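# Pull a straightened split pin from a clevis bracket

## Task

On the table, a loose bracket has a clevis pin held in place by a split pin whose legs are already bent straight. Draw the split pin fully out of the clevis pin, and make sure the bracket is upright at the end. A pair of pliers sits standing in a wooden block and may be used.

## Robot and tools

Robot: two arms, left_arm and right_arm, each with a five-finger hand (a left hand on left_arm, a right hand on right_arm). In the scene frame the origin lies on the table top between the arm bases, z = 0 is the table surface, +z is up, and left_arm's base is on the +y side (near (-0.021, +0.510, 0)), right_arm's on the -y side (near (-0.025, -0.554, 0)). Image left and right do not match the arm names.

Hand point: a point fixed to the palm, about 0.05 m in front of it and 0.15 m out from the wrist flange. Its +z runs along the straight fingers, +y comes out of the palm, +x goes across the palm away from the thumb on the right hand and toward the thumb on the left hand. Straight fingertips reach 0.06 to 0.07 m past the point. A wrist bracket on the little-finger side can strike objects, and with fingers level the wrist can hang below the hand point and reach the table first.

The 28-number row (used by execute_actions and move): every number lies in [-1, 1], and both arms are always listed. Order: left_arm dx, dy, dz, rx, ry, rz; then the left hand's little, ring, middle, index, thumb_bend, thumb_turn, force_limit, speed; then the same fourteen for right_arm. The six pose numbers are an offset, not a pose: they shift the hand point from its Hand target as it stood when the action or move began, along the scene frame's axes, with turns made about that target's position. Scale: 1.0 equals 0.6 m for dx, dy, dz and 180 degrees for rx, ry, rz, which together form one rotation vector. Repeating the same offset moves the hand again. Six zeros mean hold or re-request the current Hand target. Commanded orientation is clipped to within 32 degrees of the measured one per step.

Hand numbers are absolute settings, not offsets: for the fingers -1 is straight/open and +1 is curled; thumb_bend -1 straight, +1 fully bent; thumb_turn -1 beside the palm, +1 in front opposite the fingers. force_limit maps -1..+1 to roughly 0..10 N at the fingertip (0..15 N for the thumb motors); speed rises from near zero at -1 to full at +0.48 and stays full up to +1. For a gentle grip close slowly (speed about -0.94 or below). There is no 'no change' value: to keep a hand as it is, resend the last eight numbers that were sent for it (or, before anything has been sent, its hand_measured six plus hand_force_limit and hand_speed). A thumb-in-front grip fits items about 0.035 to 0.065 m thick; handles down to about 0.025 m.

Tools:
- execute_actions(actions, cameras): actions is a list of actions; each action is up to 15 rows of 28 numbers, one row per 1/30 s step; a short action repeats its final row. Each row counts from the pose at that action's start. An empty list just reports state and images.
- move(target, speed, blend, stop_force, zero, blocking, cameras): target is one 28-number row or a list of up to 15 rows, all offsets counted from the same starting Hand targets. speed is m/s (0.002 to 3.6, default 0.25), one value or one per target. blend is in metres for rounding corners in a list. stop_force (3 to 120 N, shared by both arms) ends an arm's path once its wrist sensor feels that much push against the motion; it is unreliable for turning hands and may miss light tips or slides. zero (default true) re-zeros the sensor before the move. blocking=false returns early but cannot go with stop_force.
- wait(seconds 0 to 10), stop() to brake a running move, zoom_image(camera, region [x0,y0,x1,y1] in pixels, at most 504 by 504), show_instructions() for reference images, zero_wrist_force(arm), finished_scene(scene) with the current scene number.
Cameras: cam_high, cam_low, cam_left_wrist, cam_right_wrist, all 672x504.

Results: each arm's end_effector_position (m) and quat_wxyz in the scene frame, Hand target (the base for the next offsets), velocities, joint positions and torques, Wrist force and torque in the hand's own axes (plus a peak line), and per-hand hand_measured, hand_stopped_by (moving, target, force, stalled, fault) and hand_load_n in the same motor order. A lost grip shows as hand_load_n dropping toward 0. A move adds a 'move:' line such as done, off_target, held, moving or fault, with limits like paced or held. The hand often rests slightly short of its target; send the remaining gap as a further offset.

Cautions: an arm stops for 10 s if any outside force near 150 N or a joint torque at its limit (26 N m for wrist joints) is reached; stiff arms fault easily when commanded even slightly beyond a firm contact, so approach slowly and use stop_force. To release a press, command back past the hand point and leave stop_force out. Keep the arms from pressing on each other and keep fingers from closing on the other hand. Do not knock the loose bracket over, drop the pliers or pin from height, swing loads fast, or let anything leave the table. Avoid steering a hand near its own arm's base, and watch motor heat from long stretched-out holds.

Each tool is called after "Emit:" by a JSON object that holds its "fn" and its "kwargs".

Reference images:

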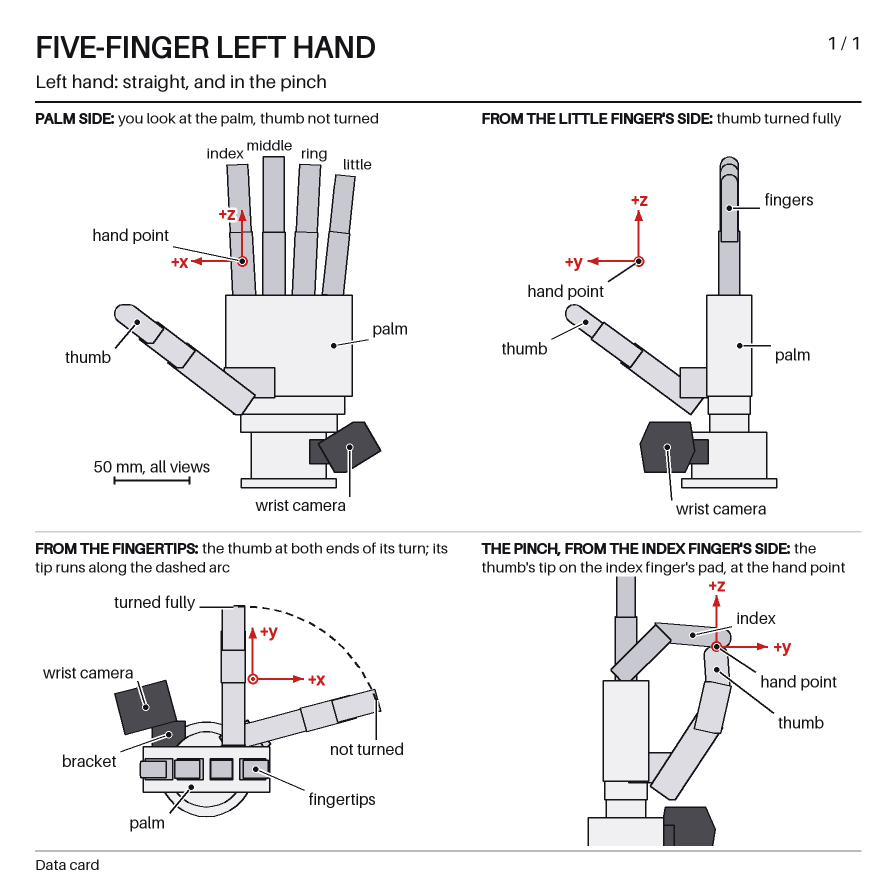

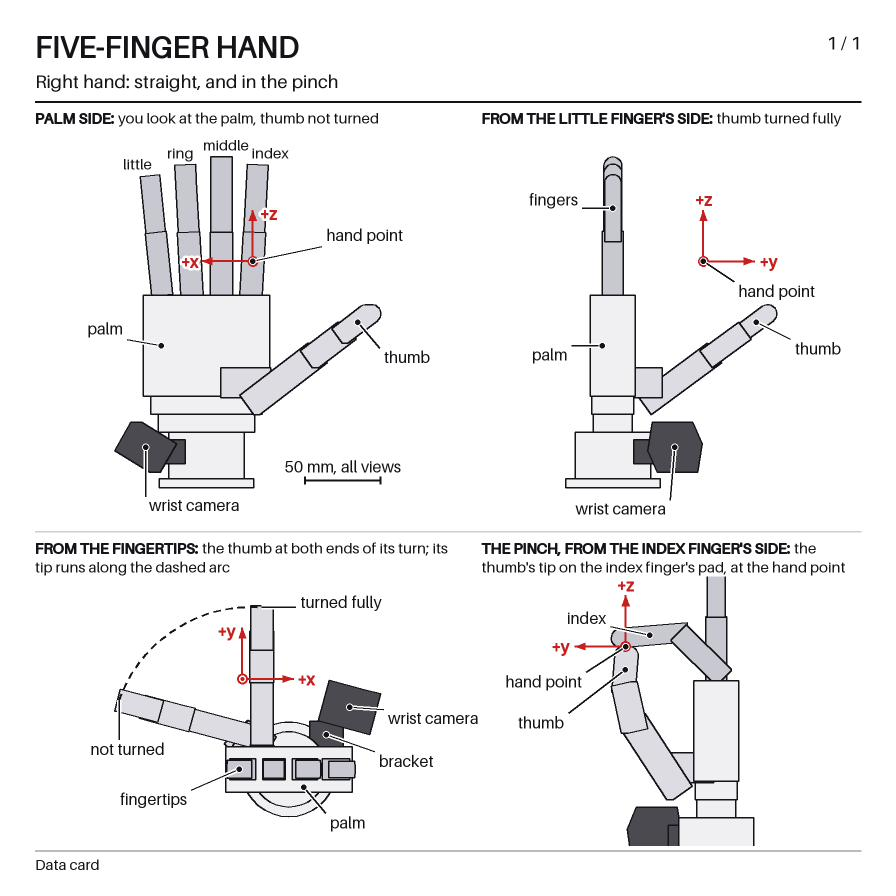

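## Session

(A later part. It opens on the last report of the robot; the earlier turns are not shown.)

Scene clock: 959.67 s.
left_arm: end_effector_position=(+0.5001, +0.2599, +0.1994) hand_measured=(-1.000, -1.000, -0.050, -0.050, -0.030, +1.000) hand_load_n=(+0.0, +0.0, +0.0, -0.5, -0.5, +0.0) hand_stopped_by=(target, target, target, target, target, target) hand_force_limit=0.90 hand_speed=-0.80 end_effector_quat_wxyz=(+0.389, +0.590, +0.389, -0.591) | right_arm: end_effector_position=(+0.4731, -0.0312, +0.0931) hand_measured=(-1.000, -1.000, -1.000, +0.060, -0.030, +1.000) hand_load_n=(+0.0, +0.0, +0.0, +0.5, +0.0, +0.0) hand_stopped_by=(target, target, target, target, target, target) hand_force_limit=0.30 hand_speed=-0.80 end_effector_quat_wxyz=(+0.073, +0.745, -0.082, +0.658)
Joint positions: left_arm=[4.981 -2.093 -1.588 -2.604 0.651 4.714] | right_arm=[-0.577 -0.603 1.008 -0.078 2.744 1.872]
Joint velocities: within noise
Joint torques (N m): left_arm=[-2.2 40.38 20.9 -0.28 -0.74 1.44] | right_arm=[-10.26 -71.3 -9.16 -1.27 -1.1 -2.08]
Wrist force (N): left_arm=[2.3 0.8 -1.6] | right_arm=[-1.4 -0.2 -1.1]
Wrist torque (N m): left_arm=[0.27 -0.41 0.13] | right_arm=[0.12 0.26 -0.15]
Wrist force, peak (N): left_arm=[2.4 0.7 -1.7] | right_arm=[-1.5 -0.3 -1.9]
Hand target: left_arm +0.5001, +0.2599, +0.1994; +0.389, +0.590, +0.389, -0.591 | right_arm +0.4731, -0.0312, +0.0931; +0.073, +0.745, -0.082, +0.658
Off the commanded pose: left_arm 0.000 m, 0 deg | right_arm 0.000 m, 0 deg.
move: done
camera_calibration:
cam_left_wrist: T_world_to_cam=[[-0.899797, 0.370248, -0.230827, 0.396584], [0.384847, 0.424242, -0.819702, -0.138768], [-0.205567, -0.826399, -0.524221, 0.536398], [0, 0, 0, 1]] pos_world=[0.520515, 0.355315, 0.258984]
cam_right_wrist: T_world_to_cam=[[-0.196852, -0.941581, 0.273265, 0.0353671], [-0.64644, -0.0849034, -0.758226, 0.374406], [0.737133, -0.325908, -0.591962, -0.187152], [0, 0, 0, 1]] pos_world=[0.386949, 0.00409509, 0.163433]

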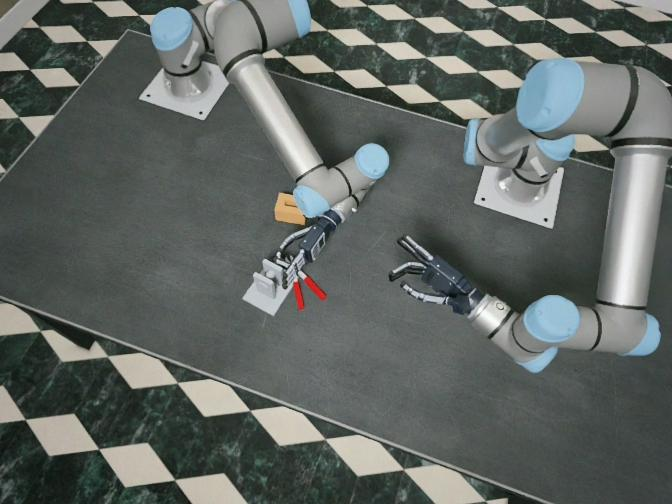

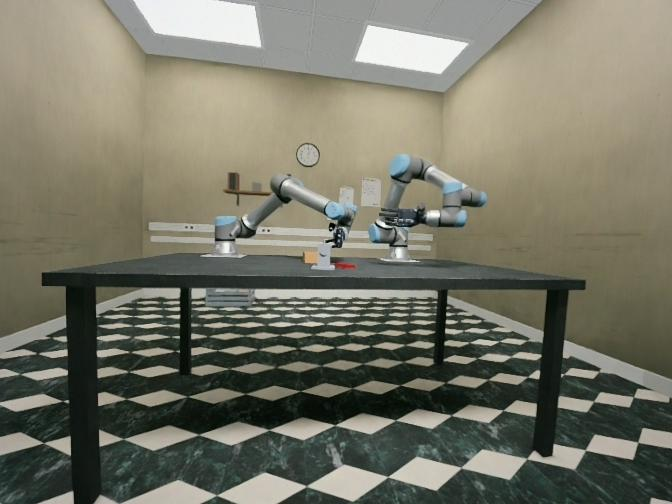

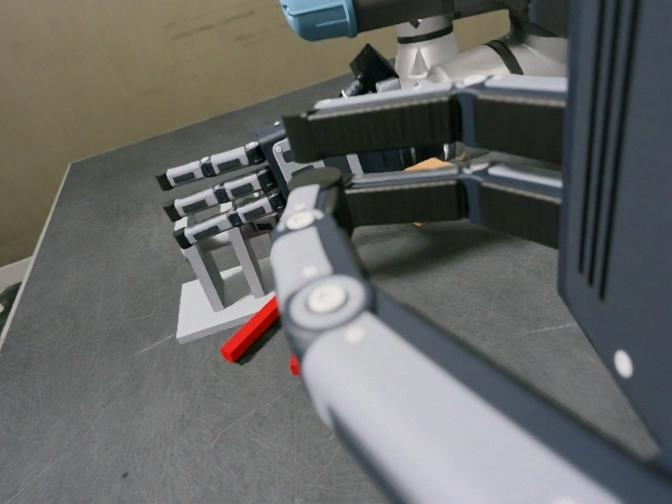

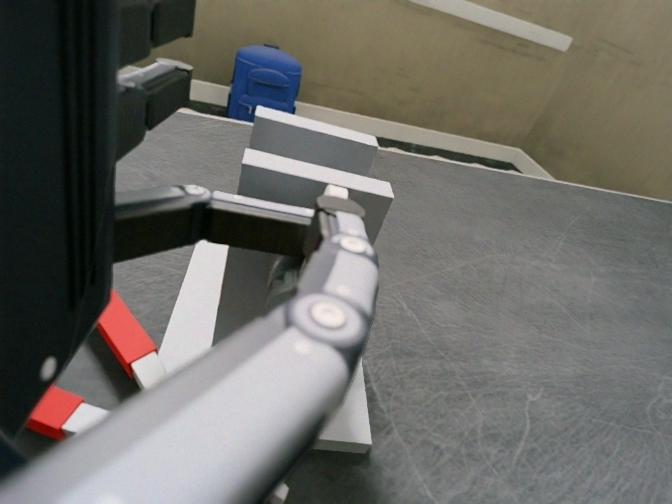

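Emit:
{"fn": "move", "kwargs": {"target": [[0,0,0,0,0,0,-1,-1,-0.05,-0.05,-0.03,1,0.9,-0.8,0.0065,-0.0015,0,0,0,0,-1,-1,-1,0.13,-0.03,1,0.3,-0.88]], "speed": 0.01, "stop_force": 6, "cameras": ["cam_high","cam_low","cam_right_wrist","cam_left_wrist"]}}

Emit:
{"fn": "zoom_image", "kwargs": {"camera": "cam_high", "region": [260, 235, 310, 280]}}

Emit:
{"fn": "zoom_image", "kwargs": {"camera": "cam_right_wrist", "region": [200, 120, 420, 300]}}

Scene clock: 962.97 s.
left_arm: end_effector_position=(+0.5001, +0.2599, +0.1994) hand_measured=(-1.000, -1.000, -0.050, -0.050, -0.030, +1.000) hand_load_n=(+0.0, +0.0, +0.0, +0.0, +0.0, +0.0) hand_stopped_by=(target, target, target, target, target, target) hand_force_limit=0.90 hand_speed=-0.80 end_effector_quat_wxyz=(+0.389, +0.590, +0.389, -0.591) | right_arm: end_effector_position=(+0.4770, -0.0321, +0.0931) hand_measured=(-1.000, -1.000, -1.000, +0.080, -0.030, +1.000) hand_load_n=(+0.0, +0.0, +0.0, +1.5, +1.5, +1.0) hand_stopped_by=(target, target, target, force, target, target) hand_force_limit=0.30 hand_speed=-0.88 end_effector_quat_wxyz=(+0.073, +0.745, -0.082, +0.658)
Joint positions: left_arm=[4.981 -2.093 -1.588 -2.604 0.651 4.714] | right_arm=[-0.582 -0.602 1.006 -0.081 2.739 1.868]
Joint velocities: within noise
Joint torques (N m): left_arm=[-2.95 39.4 19.94 -0.42 -0.72 1.3] | right_arm=[-13.94 -43.66 -26.19 -1.6 -1.36 -2.01]
Wrist force (N): left_arm=[2.4 0.7 -1.5] | right_arm=[-1.2 0.1 -6.4]
Wrist torque (N m): left_arm=[0.24 -0.41 0.14] | right_arm=[0.14 0.37 -0.17]
Wrist force, peak (N): left_arm=[2.6 0.8 -1.6] | right_arm=[-1.6 0.2 -6.3]
Hand target: left_arm +0.5001, +0.2599, +0.1994; +0.389, +0.590, +0.389, -0.591 | right_arm +0.4770, -0.0321, +0.0931; +0.073, +0.745, -0.082, +0.658
Off the commanded pose: left_arm 0.000 m, 0 deg | right_arm 0.000 m, 0 deg.
move: done
camera_calibration:
cam_left_wrist: T_world_to_cam=[[-0.899797, 0.370248, -0.230827, 0.396584], [0.384847, 0.424242, -0.819702, -0.138768], [-0.205567, -0.826399, -0.524221, 0.536398], [0, 0, 0, 1]] pos_world=[0.520515, 0.355315, 0.258984]
cam_right_wrist: T_world_to_cam=[[-0.196852, -0.941581, 0.273265, 0.0352874], [-0.64644, -0.0849034, -0.758226, 0.376851], [0.737133, -0.325908, -0.591962, -0.19032], [0, 0, 0, 1]] pos_world=[0.390849, 0.00319509, 0.163433]

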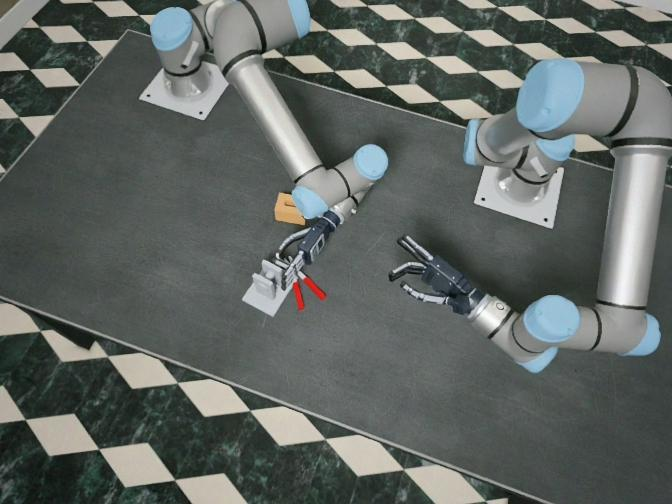

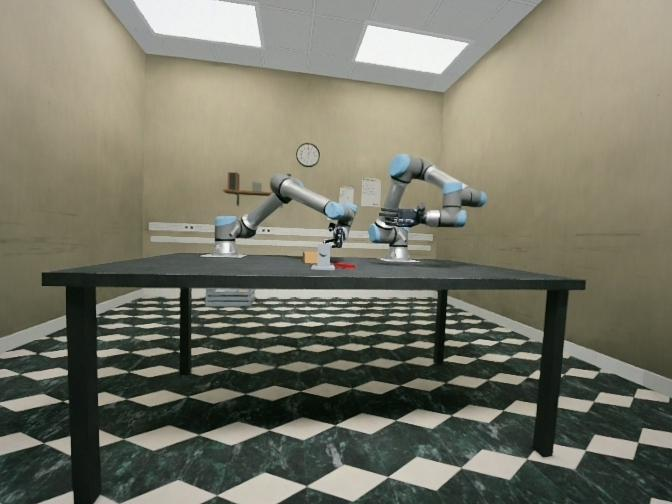

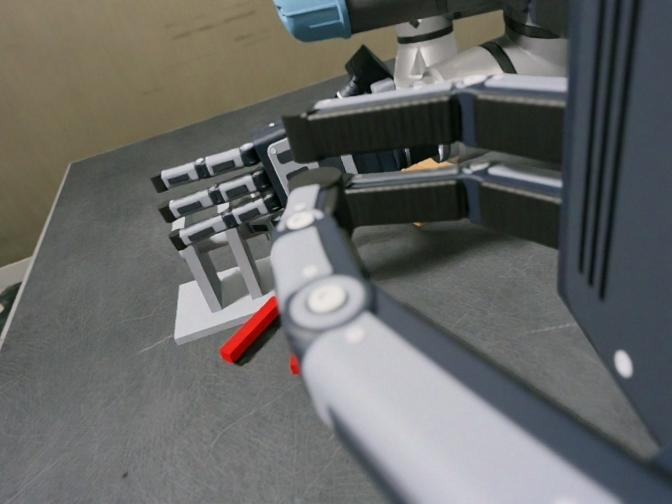

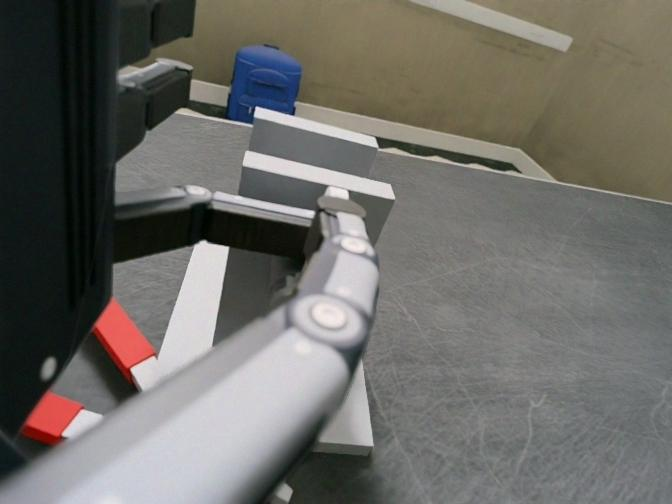

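Scaled by 10.080 from the camera's 672x504 image, which has a finer 960x720 frame.

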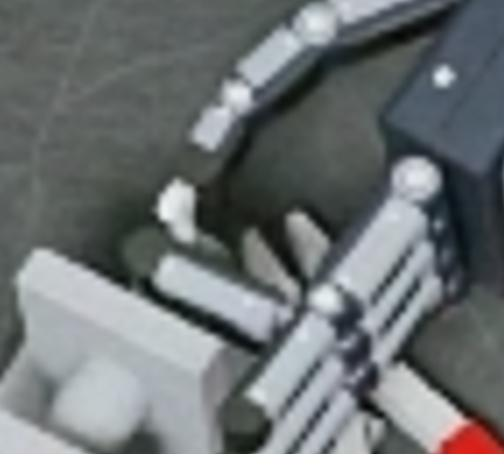

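Scaled by 2.291 from the camera's 672x504 image, which has a finer 960x720 frame.

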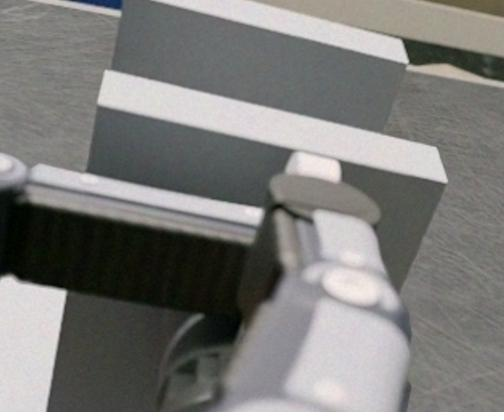

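Emit:
{"fn": "move", "kwargs": {"target": [[0,0,0,0,0,0,-1,-1,-0.05,-0.05,-0.03,1,0.9,-0.8,0,0,0,0,0,0,-1,-1,-1,0.25,-0.03,1,1,-0.9]], "speed": 0.01, "cameras": []}}

Emit:
{"fn": "move", "kwargs": {"target": [[0,0,0,0,0,0,-1,-1,-0.05,-0.05,-0.03,1,0.9,-0.8,0,0,0.0333,0,0,0,-1,-1,-1,0.25,-0.03,1,1,-0.9]], "speed": 0.01, "stop_force": 20, "cameras": ["cam_high","cam_low","cam_right_wrist","cam_left_wrist"]}}

Emit:
{"fn": "zoom_image", "kwargs": {"camera": "cam_high", "region": [260, 235, 310, 280]}}

Emit:
{"fn": "zoom_image", "kwargs": {"camera": "cam_low", "region": [305, 225, 355, 260]}}

Scene clock: 966.13 s.
left_arm: end_effector_position=(+0.5001, +0.2599, +0.1994) hand_measured=(-1.000, -1.000, -0.050, -0.050, -0.030, +1.000) hand_load_n=(+0.0, +0.0, +0.0, +0.0, +0.0, +0.0) hand_stopped_by=(target, target, target, target, target, target) hand_force_limit=0.90 hand_speed=-0.80 end_effector_quat_wxyz=(+0.389, +0.590, +0.389, -0.591) | right_arm: end_effector_position=(+0.4770, -0.0321, +0.0931) hand_measured=(-1.000, -1.000, -1.000, +0.096, -0.030, +1.000) hand_load_n=(+0.0, +0.0, +0.0, +10.0, +1.5, +0.5) hand_stopped_by=(target, target, target, force, target, target) hand_force_limit=1.00 hand_speed=-0.90 end_effector_quat_wxyz=(+0.073, +0.745, -0.082, +0.658)
Joint positions: left_arm=[4.981 -2.093 -1.588 -2.604 0.651 4.714] | right_arm=[-0.582 -0.602 1.006 -0.081 2.739 1.868]
Joint velocities: within noise
Joint torques (N m): left_arm=[-3.03 39.31 19.72 -0.41 -0.77 1.41] | right_arm=[-6.25 -44.58 -22.68 -1.05 -0.01 -1.94]
Wrist force (N): left_arm=[2.4 0.9 -1.4] | right_arm=[-1.4 -1.0 -1.9]
Wrist torque (N m): left_arm=[0.26 -0.40 0.12] | right_arm=[0.11 0.42 -0.16]
Wrist force, peak (N): left_arm=[2.5 0.8 -1.6] | right_arm=[-1.4 0.1 -6.5]
Hand target: left_arm +0.5001, +0.2599, +0.1994; +0.389, +0.590, +0.389, -0.591 | right_arm +0.4770, -0.0321, +0.0931; +0.073, +0.745, -0.082, +0.658
Off the commanded pose: left_arm 0.000 m, 0 deg | right_arm 0.000 m, 0 deg.
move: done
No camera images: "cameras" was empty.

Scene clock: 969.10 s.
left_arm: end_effector_position=(+0.5001, +0.2599, +0.1994) hand_measured=(-1.000, -1.000, -0.050, -0.050, -0.030, +1.000) hand_load_n=(+0.0, +0.0, -0.5, +0.0, +0.0, +0.0) hand_stopped_by=(target, target, target, target, target, target) hand_force_limit=0.90 hand_speed=-0.80 end_effector_quat_wxyz=(+0.389, +0.590, +0.389, -0.591) | right_arm: end_effector_position=(+0.4770, -0.0321, +0.1130) hand_measured=(-1.000, -1.000, -1.000, +0.096, -0.030, +1.000) hand_load_n=(+0.0, +0.0, +0.0, +5.0, +0.0, +0.5) hand_stopped_by=(target, target, target, force, target, target) hand_force_limit=1.00 hand_speed=-0.90 end_effector_quat_wxyz=(+0.073, +0.745, -0.082, +0.658)
Joint positions: left_arm=[4.981 -2.093 -1.588 -2.604 0.651 4.714] | right_arm=[-0.582 -0.623 0.992 -0.047 2.739 1.868]
Joint velocities: within noise
Joint torques (N m): left_arm=[-3.03 40.06 19.72 -0.51 -0.67 1.35] | right_arm=[14.34 -72.98 -26.46 2 2.01 1.39]
Wrist force (N): left_arm=[2.2 0.7 -1.6] | right_arm=[-3.4 -0.2 2.2]
Wrist torque (N m): left_arm=[0.24 -0.38 0.12] | right_arm=[0.13 0.27 -0.17]
Wrist force, peak (N): left_arm=[2.5 0.6 -1.7] | right_arm=[-6.1 -0.3 -0.1]
Hand target: left_arm +0.5001, +0.2599, +0.1994; +0.389, +0.590, +0.389, -0.591 | right_arm +0.4770, -0.0321, +0.1130; +0.073, +0.745, -0.082, +0.658
Off the commanded pose: left_arm 0.000 m, 0 deg | right_arm 0.000 m, 0 deg.
move: done
camera_calibration:
cam_left_wrist: T_world_to_cam=[[-0.899797, 0.370248, -0.230827, 0.396584], [0.384847, 0.424242, -0.819702, -0.138768], [-0.205567, -0.826399, -0.524221, 0.536398], [0, 0, 0, 1]] pos_world=[0.520515, 0.355315, 0.258984]
cam_right_wrist: T_world_to_cam=[[-0.196852, -0.941581, 0.273265, 0.0298221], [-0.64644, -0.0849034, -0.758226, 0.392015], [0.737133, -0.325908, -0.591962, -0.178481], [0, 0, 0, 1]] pos_world=[0.390849, 0.00319509, 0.183433]

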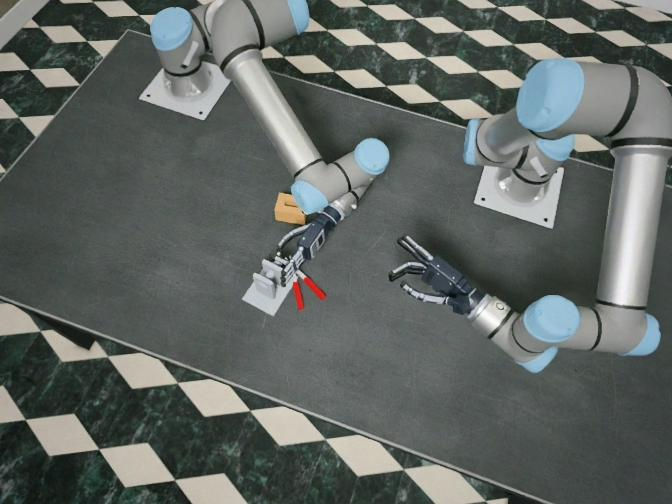

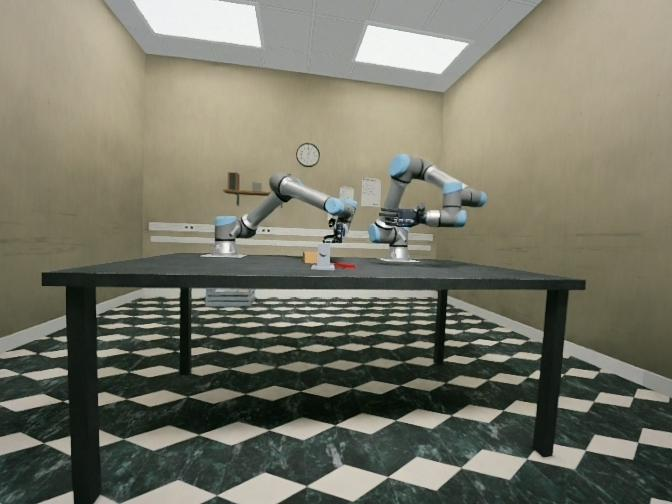

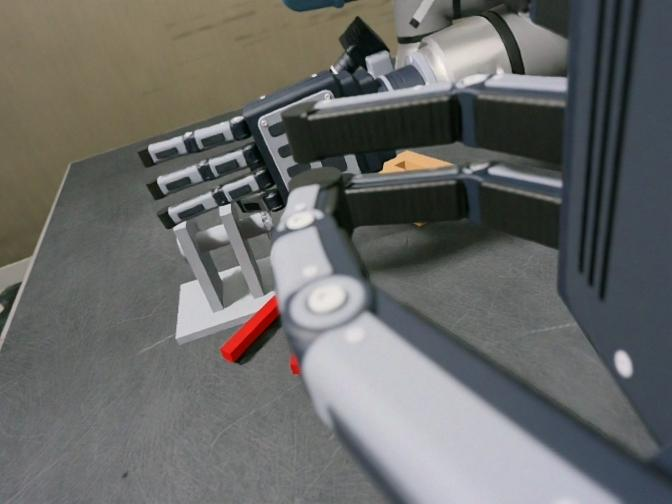

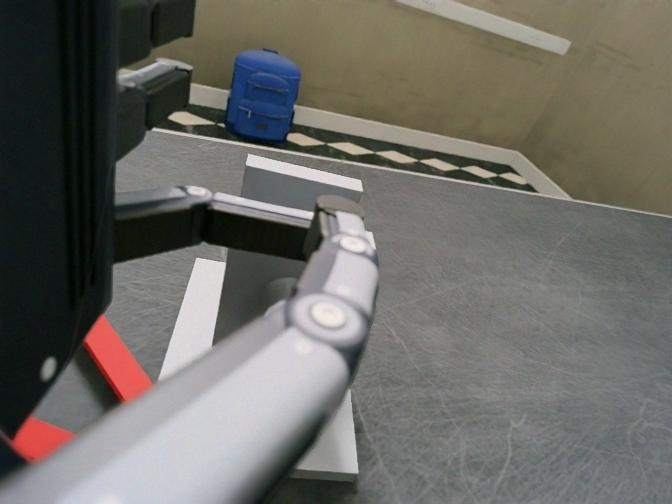

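Scaled by 10.080 from the camera's 672x504 image, which has a finer 960x720 frame.

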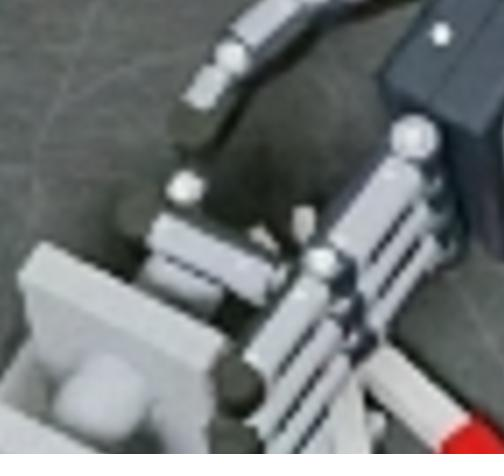

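Scaled by 10.080 from the camera's 672x504 image, which has a finer 960x720 frame.

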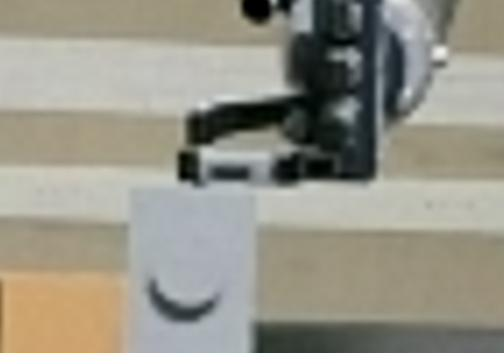

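Emit:
{"fn": "move", "kwargs": {"target": [[0,0,0,0,0,0,-1,-1,-0.05,-0.05,-0.03,1,0.9,-0.8,0,0,0,0,0,0,-1,-1,-1,-0.05,-0.03,1,0.5,-0.5],[0,0,0,0,0,0,-1,-1,-0.05,-0.05,-0.03,1,0.9,-0.8,0.011,0.09,0.01,0,0,0,-1,-1,-1,-0.05,-0.03,1,0.5,-0.5],[0,0,0,0,0,0,-1,-1,-0.05,-0.05,-0.03,1,0.9,-0.8,0.011,0.09,0.16,0,0,0,-1,-1,-1,-0.05,-0.03,1,0.5,-0.5],[0,0,0,0,0,0,-1,-1,-0.05,-0.05,-0.03,1,0.9,-0.8,0.045,-0.266,0.16,0,0,0,-1,-1,-1,-0.05,-0.03,1,0.5,-0.5]], "speed": 0.15, "cameras": ["cam_left_wrist"]}}

Emit:
{"fn": "zoom_image", "kwargs": {"camera": "cam_left_wrist", "region": [150, 150, 320, 310]}}

Emit:
{"fn": "move", "kwargs": {"target": [[0,0,0,0,0,0,-1,-1,-0.05,-0.05,-0.03,1,0.9,-0.8,0,0,0,0,0,0.5,1,1,1,-1,-1,1,0.3,0]], "speed": 0.3}}

Emit:
{"fn": "zoom_image", "kwargs": {"camera": "cam_right_wrist", "region": [0, 150, 504, 504]}}

Scene clock: 991.63 s.
left_arm: end_effector_position=(+0.5001, +0.2599, +0.1994) hand_measured=(-1.000, -1.000, -0.050, -0.050, -0.030, +1.000) hand_load_n=(+0.0, +0.0, +0.0, +0.0, +0.0, +0.5) hand_stopped_by=(target, target, target, target, target, target) hand_force_limit=0.90 hand_speed=-0.80 end_effector_quat_wxyz=(+0.389, +0.590, +0.389, -0.591) | right_arm: end_effector_position=(+0.5040, -0.1916, +0.2090) hand_measured=(-1.000, -1.000, -1.000, -0.050, -0.030, +1.000) hand_load_n=(+0.0, +0.0, +0.0, -0.5, +0.0, +0.0) hand_stopped_by=(target, target, target, target, target, target) hand_force_limit=0.50 hand_speed=-0.50 end_effector_quat_wxyz=(+0.073, +0.745, -0.082, +0.658)
Joint positions: left_arm=[4.981 -2.093 -1.588 -2.604 0.651 4.714] | right_arm=[-0.785 -1.046 1.473 -0.204 2.543 1.755]
Joint velocities: within noise
Joint torques (N m): left_arm=[-5.04 39.64 19.08 -0.71 -0.52 1.38] | right_arm=[-10.53 -57.3 -8.89 -1.95 -1.31 -2.12]
Wrist force (N): left_arm=[2.3 0.7 -1.6] | right_arm=[-1.6 0.0 -1.3]
Wrist torque (N m): left_arm=[0.24 -0.41 0.13] | right_arm=[0.15 0.28 -0.17]
Wrist force, peak (N): left_arm=[2.6 0.9 -1.6] | right_arm=[-3.7 -0.2 2.4]
Hand target: left_arm +0.5001, +0.2599, +0.1994; +0.389, +0.590, +0.389, -0.591 | right_arm +0.5040, -0.1917, +0.2090; +0.073, +0.745, -0.082, +0.658
Off the commanded pose: left_arm 0.000 m, 0 deg | right_arm 0.000 m, 0 deg.
move: done
camera_calibration:
cam_left_wrist: T_world_to_cam=[[-0.899797, 0.370248, -0.230827, 0.396584], [0.384847, 0.424242, -0.819702, -0.138768], [-0.205567, -0.826399, -0.524221, 0.536398], [0, 0, 0, 1]] pos_world=[0.520515, 0.355315, 0.258984]
Images, in order (width x height): cam_left_wrist 672x504.

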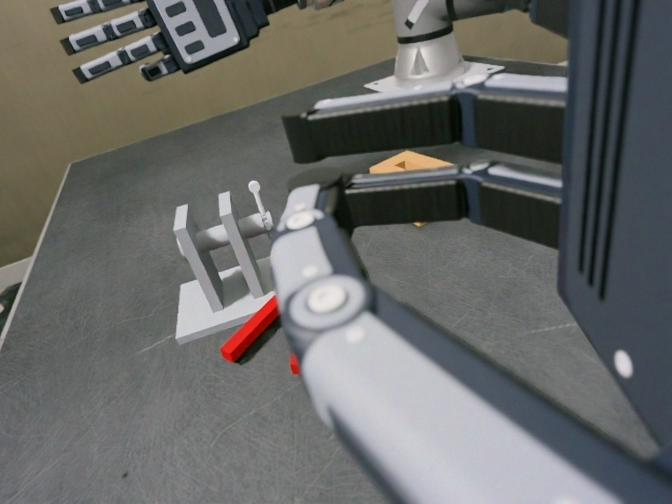

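Scaled by 2.965 from the camera's 672x504 image, which has a finer 960x720 frame.

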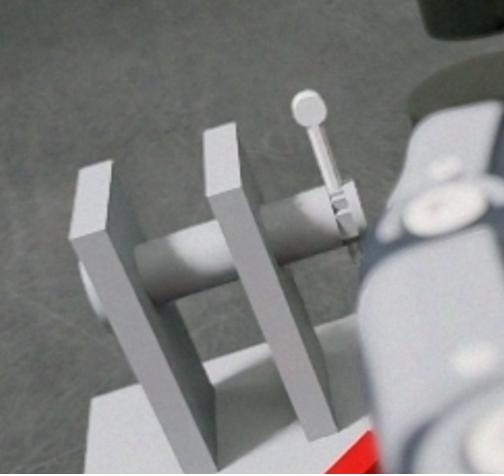

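Scene clock: 995.40 s.
left_arm: end_effector_position=(+0.5001, +0.2599, +0.1994) hand_measured=(-1.000, -1.000, -0.050, -0.050, -0.030, +1.000) hand_load_n=(+0.0, +0.0, +0.0, +0.0, +0.0, +0.0) hand_stopped_by=(target, target, target, target, target, target) hand_force_limit=0.90 hand_speed=-0.80 end_effector_quat_wxyz=(+0.389, +0.590, +0.389, -0.591) | right_arm: end_effector_position=(+0.5040, -0.1917, +0.2090) hand_measured=(+1.000, +1.000, +1.000, -1.000, -1.000, +1.000) hand_load_n=(+0.0, +0.0, +0.0, +0.0, +0.0, +0.0) hand_stopped_by=(target, target, target, target, target, target) hand_force_limit=0.30 hand_speed=0.00 end_effector_quat_wxyz=(-0.413, +0.585, +0.469, +0.517)
Joint positions: left_arm=[4.981 -2.093 -1.588 -2.604 0.651 4.714] | right_arm=[-1.538 -1.252 1.811 -0.06 0.261 1.085]
Joint velocities: within noise
Joint torques (N m): left_arm=[-5.69 39.75 18.53 -0.68 -0.71 1.32] | right_arm=[-10.66 -17.66 -24.91 2.37 -2.25 -2.07]
Wrist force (N): left_arm=[2.3 0.7 -1.6] | right_arm=[-1.5 0.4 -1.6]
Wrist torque (N m): left_arm=[0.25 -0.40 0.13] | right_arm=[0.19 0.30 -0.13]
Wrist force, peak (N): left_arm=[2.5 0.9 -1.6] | right_arm=[-1.9 0.1 -1.8]
Hand target: left_arm +0.5001, +0.2599, +0.1994; +0.389, +0.590, +0.389, -0.591 | right_arm +0.5040, -0.1917, +0.2090; -0.413, +0.585, +0.469, +0.517
Off the commanded pose: left_arm 0.000 m, 0 deg | right_arm 0.000 m, 0 deg.
move: done
camera_calibration:
cam_left_wrist: T_world_to_cam=[[-0.899797, 0.370248, -0.230827, 0.396584], [0.384847, 0.424242, -0.819702, -0.138768], [-0.205567, -0.826399, -0.524221, 0.536398], [0, 0, 0, 1]] pos_world=[0.520515, 0.355315, 0.258984]
cam_right_wrist: T_world_to_cam=[[0.941485, -0.197246, 0.273314, -0.572334], [0.0848402, -0.646097, -0.758526, -0.00739462], [0.326203, 0.737328, -0.591556, 0.217248], [0, 0, 0, 1]] pos_world=[0.468604, -0.277851, 0.279332]

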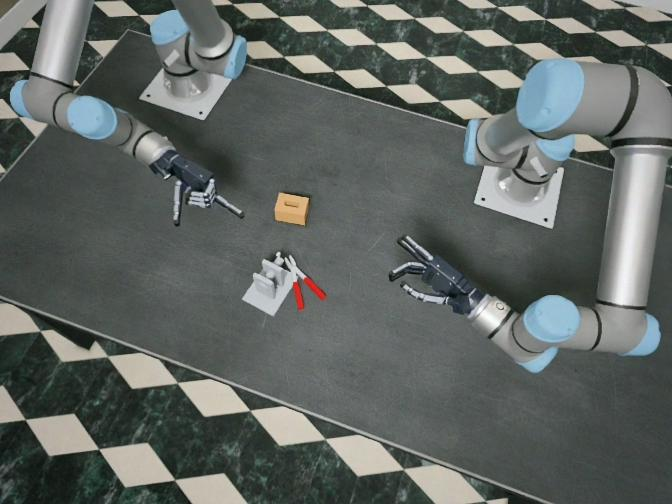

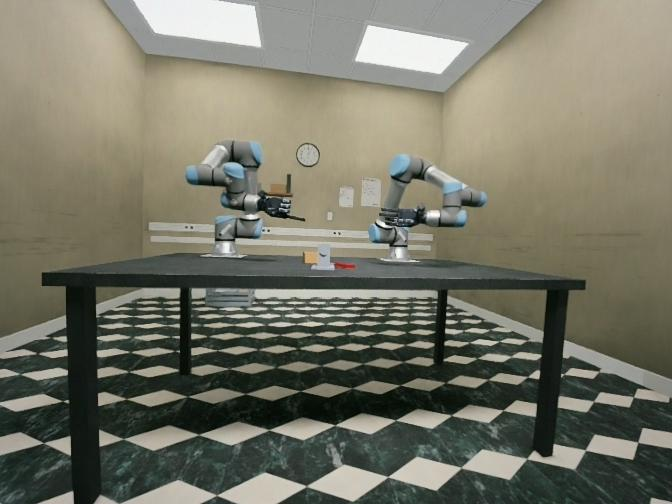

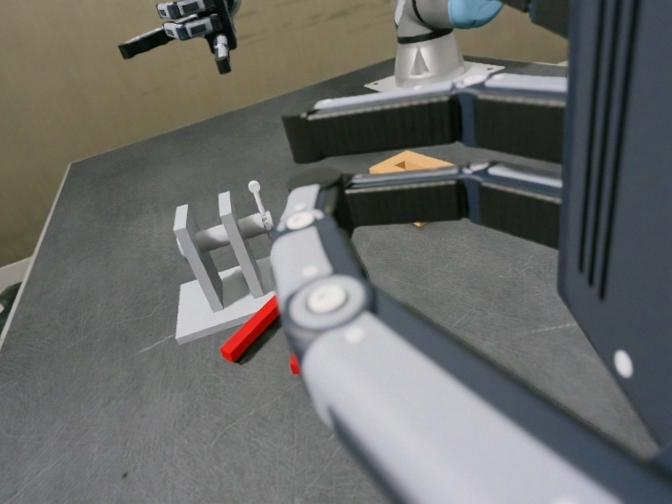

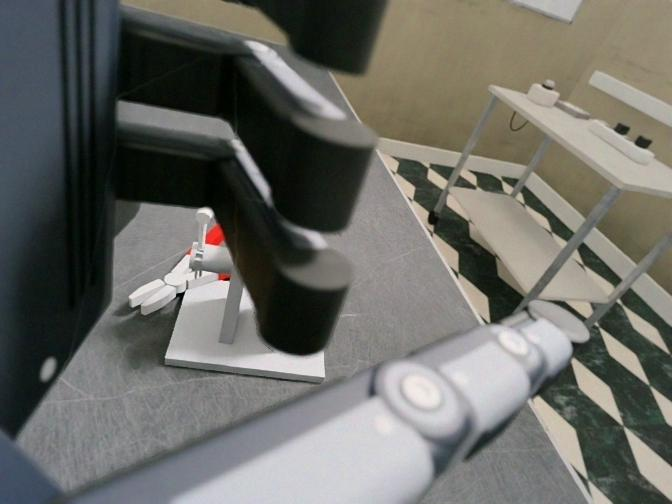

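Scaled by 1.000.

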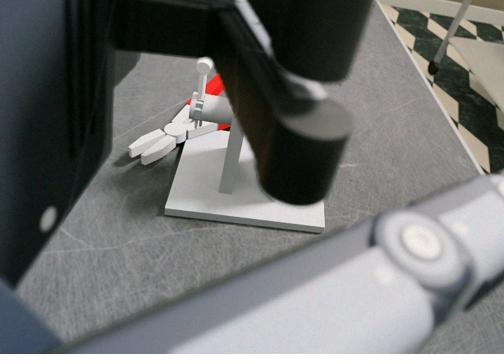

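Emit:
{"fn": "move", "kwargs": {"target": [[0,0,0,0,0,0,-1,-1,-0.05,-0.05,-0.03,1,0.9,-0.8,0.0222,0.0272,-0.1708,0,0,0,1,1,1,-1,-1,1,0.3,0]], "speed": 0.15}}

Emit:
{"fn": "zoom_image", "kwargs": {"camera": "cam_right_wrist", "region": [80, 50, 440, 400]}}

Emit:
{"fn": "zoom_image", "kwargs": {"camera": "cam_left_wrist", "region": [150, 100, 320, 270]}}

Emit:
{"fn": "zoom_image", "kwargs": {"camera": "cam_high", "region": [220, 200, 320, 290]}}

Emit:
{"fn": "zoom_image", "kwargs": {"camera": "cam_low", "region": [280, 215, 380, 285]}}

Scene clock: 1003.43 s.
left_arm: end_effector_position=(+0.5001, +0.2599, +0.1994) hand_measured=(-1.000, -1.000, -0.050, -0.050, -0.030, +1.000) hand_load_n=(+0.0, +0.0, +0.0, +0.0, +0.0, +0.0) hand_stopped_by=(target, target, target, target, target, target) hand_force_limit=0.90 hand_speed=-0.80 end_effector_quat_wxyz=(+0.389, +0.590, +0.389, -0.591) | right_arm: end_effector_position=(+0.5173, -0.1754, +0.1066) hand_measured=(+1.000, +1.000, +1.000, -1.000, -1.000, +1.000) hand_load_n=(+0.0, +0.0, +0.0, +0.0, +0.0, +0.5) hand_stopped_by=(target, target, target, target, target, target) hand_force_limit=0.30 hand_speed=0.00 end_effector_quat_wxyz=(-0.413, +0.585, +0.469, +0.517)
Joint positions: left_arm=[4.981 -2.093 -1.588 -2.604 0.651 4.714] | right_arm=[-1.501 -1.074 1.861 -0.344 0.294 1.144]
Joint velocities: within noise
Joint torques (N m): left_arm=[-6.22 40.65 18.38 -0.74 -0.53 1.29] | right_arm=[13.03 -22.5 -5.04 -1.18 0.97 1.77]
Wrist force (N): left_arm=[2.3 0.6 -1.6] | right_arm=[-1.4 0.4 -1.3]
Wrist torque (N m): left_arm=[0.23 -0.40 0.13] | right_arm=[0.19 0.26 -0.11]
Wrist force, peak (N): left_arm=[2.4 0.5 -1.8] | right_arm=[-2.2 0.3 -1.1]
Hand target: left_arm +0.5001, +0.2599, +0.1994; +0.389, +0.590, +0.389, -0.591 | right_arm +0.5173, -0.1754, +0.1066; -0.413, +0.585, +0.469, +0.517
Off the commanded pose: left_arm 0.000 m, 0 deg | right_arm 0.000 m, 0 deg.
move: done
camera_calibration:
cam_left_wrist: T_world_to_cam=[[-0.899797, 0.370248, -0.230827, 0.396584], [0.384847, 0.424242, -0.819702, -0.138768], [-0.205567, -0.826399, -0.524221, 0.536398], [0, 0, 0, 1]] pos_world=[0.520515, 0.355315, 0.258984]
cam_right_wrist: T_world_to_cam=[[0.941617, -0.196731, 0.27323, -0.553663], [0.084927, -0.6465, -0.758172, -0.0758821], [0.325799, 0.737113, -0.592047, 0.140509], [0, 0, 0, 1]] pos_world=[0.482005, -0.261551, 0.176933]

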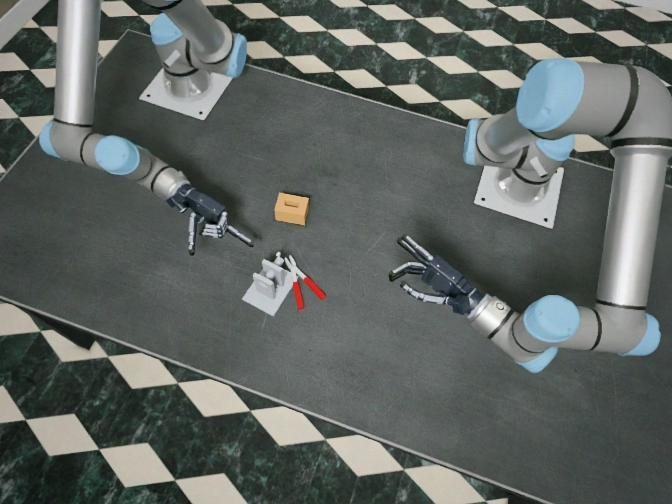

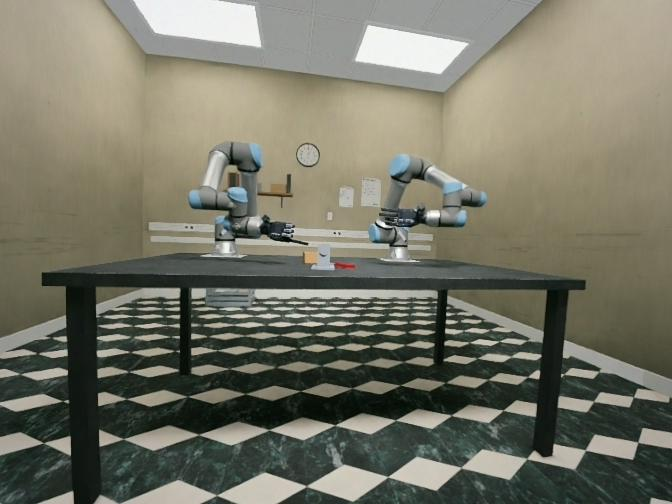

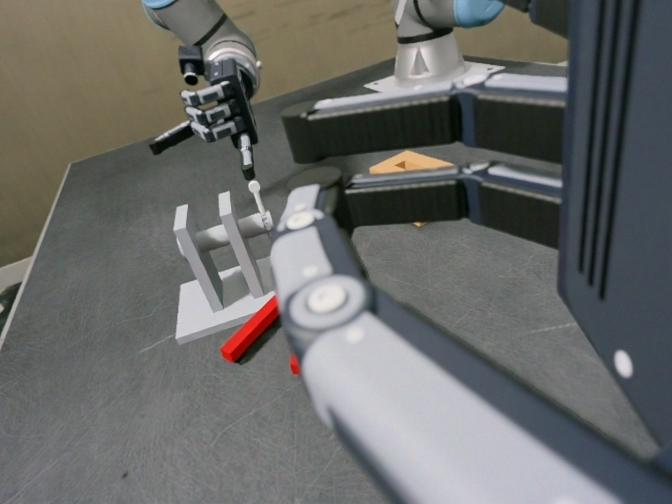

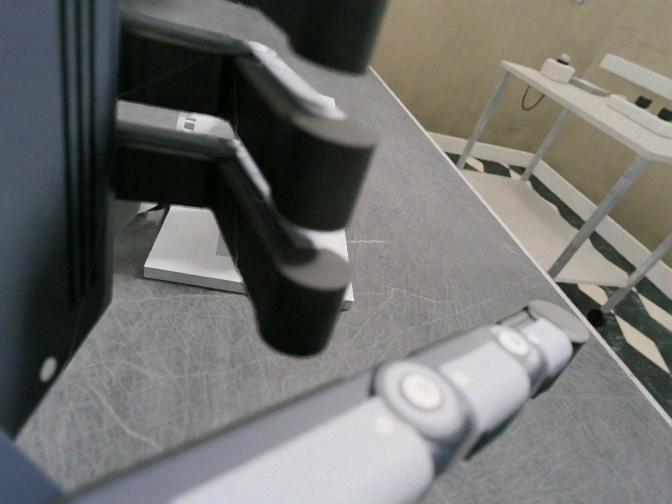

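Scaled by 1.400 from the camera's 672x504 image, which has a finer 960x720 frame.

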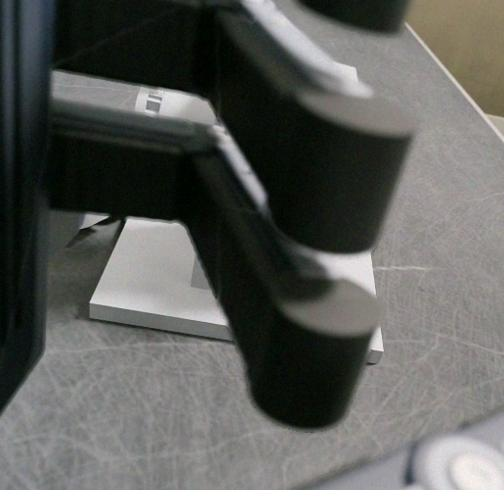

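Scaled by 2.965 from the camera's 672x504 image, which has a finer 960x720 frame.

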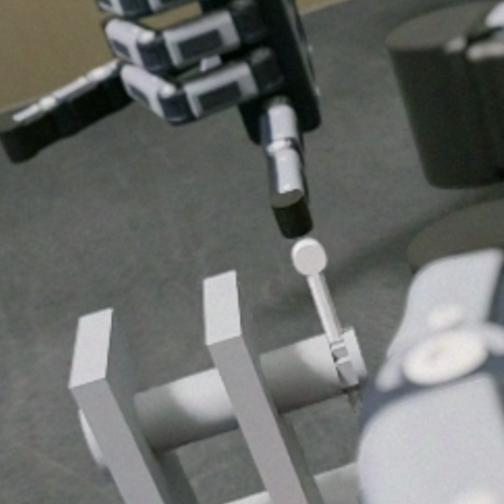

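Scaled by 5.040 from the camera's 672x504 image, which has a finer 960x720 frame.

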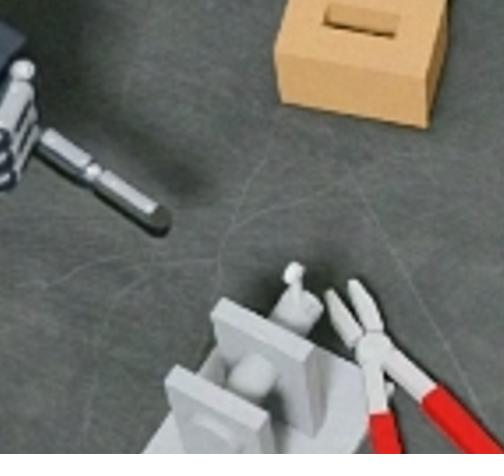

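Scaled by 5.040 from the camera's 672x504 image, which has a finer 960x720 frame.

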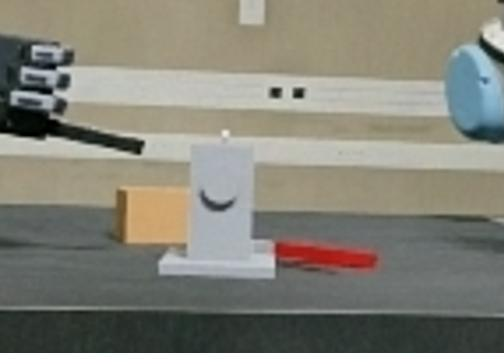

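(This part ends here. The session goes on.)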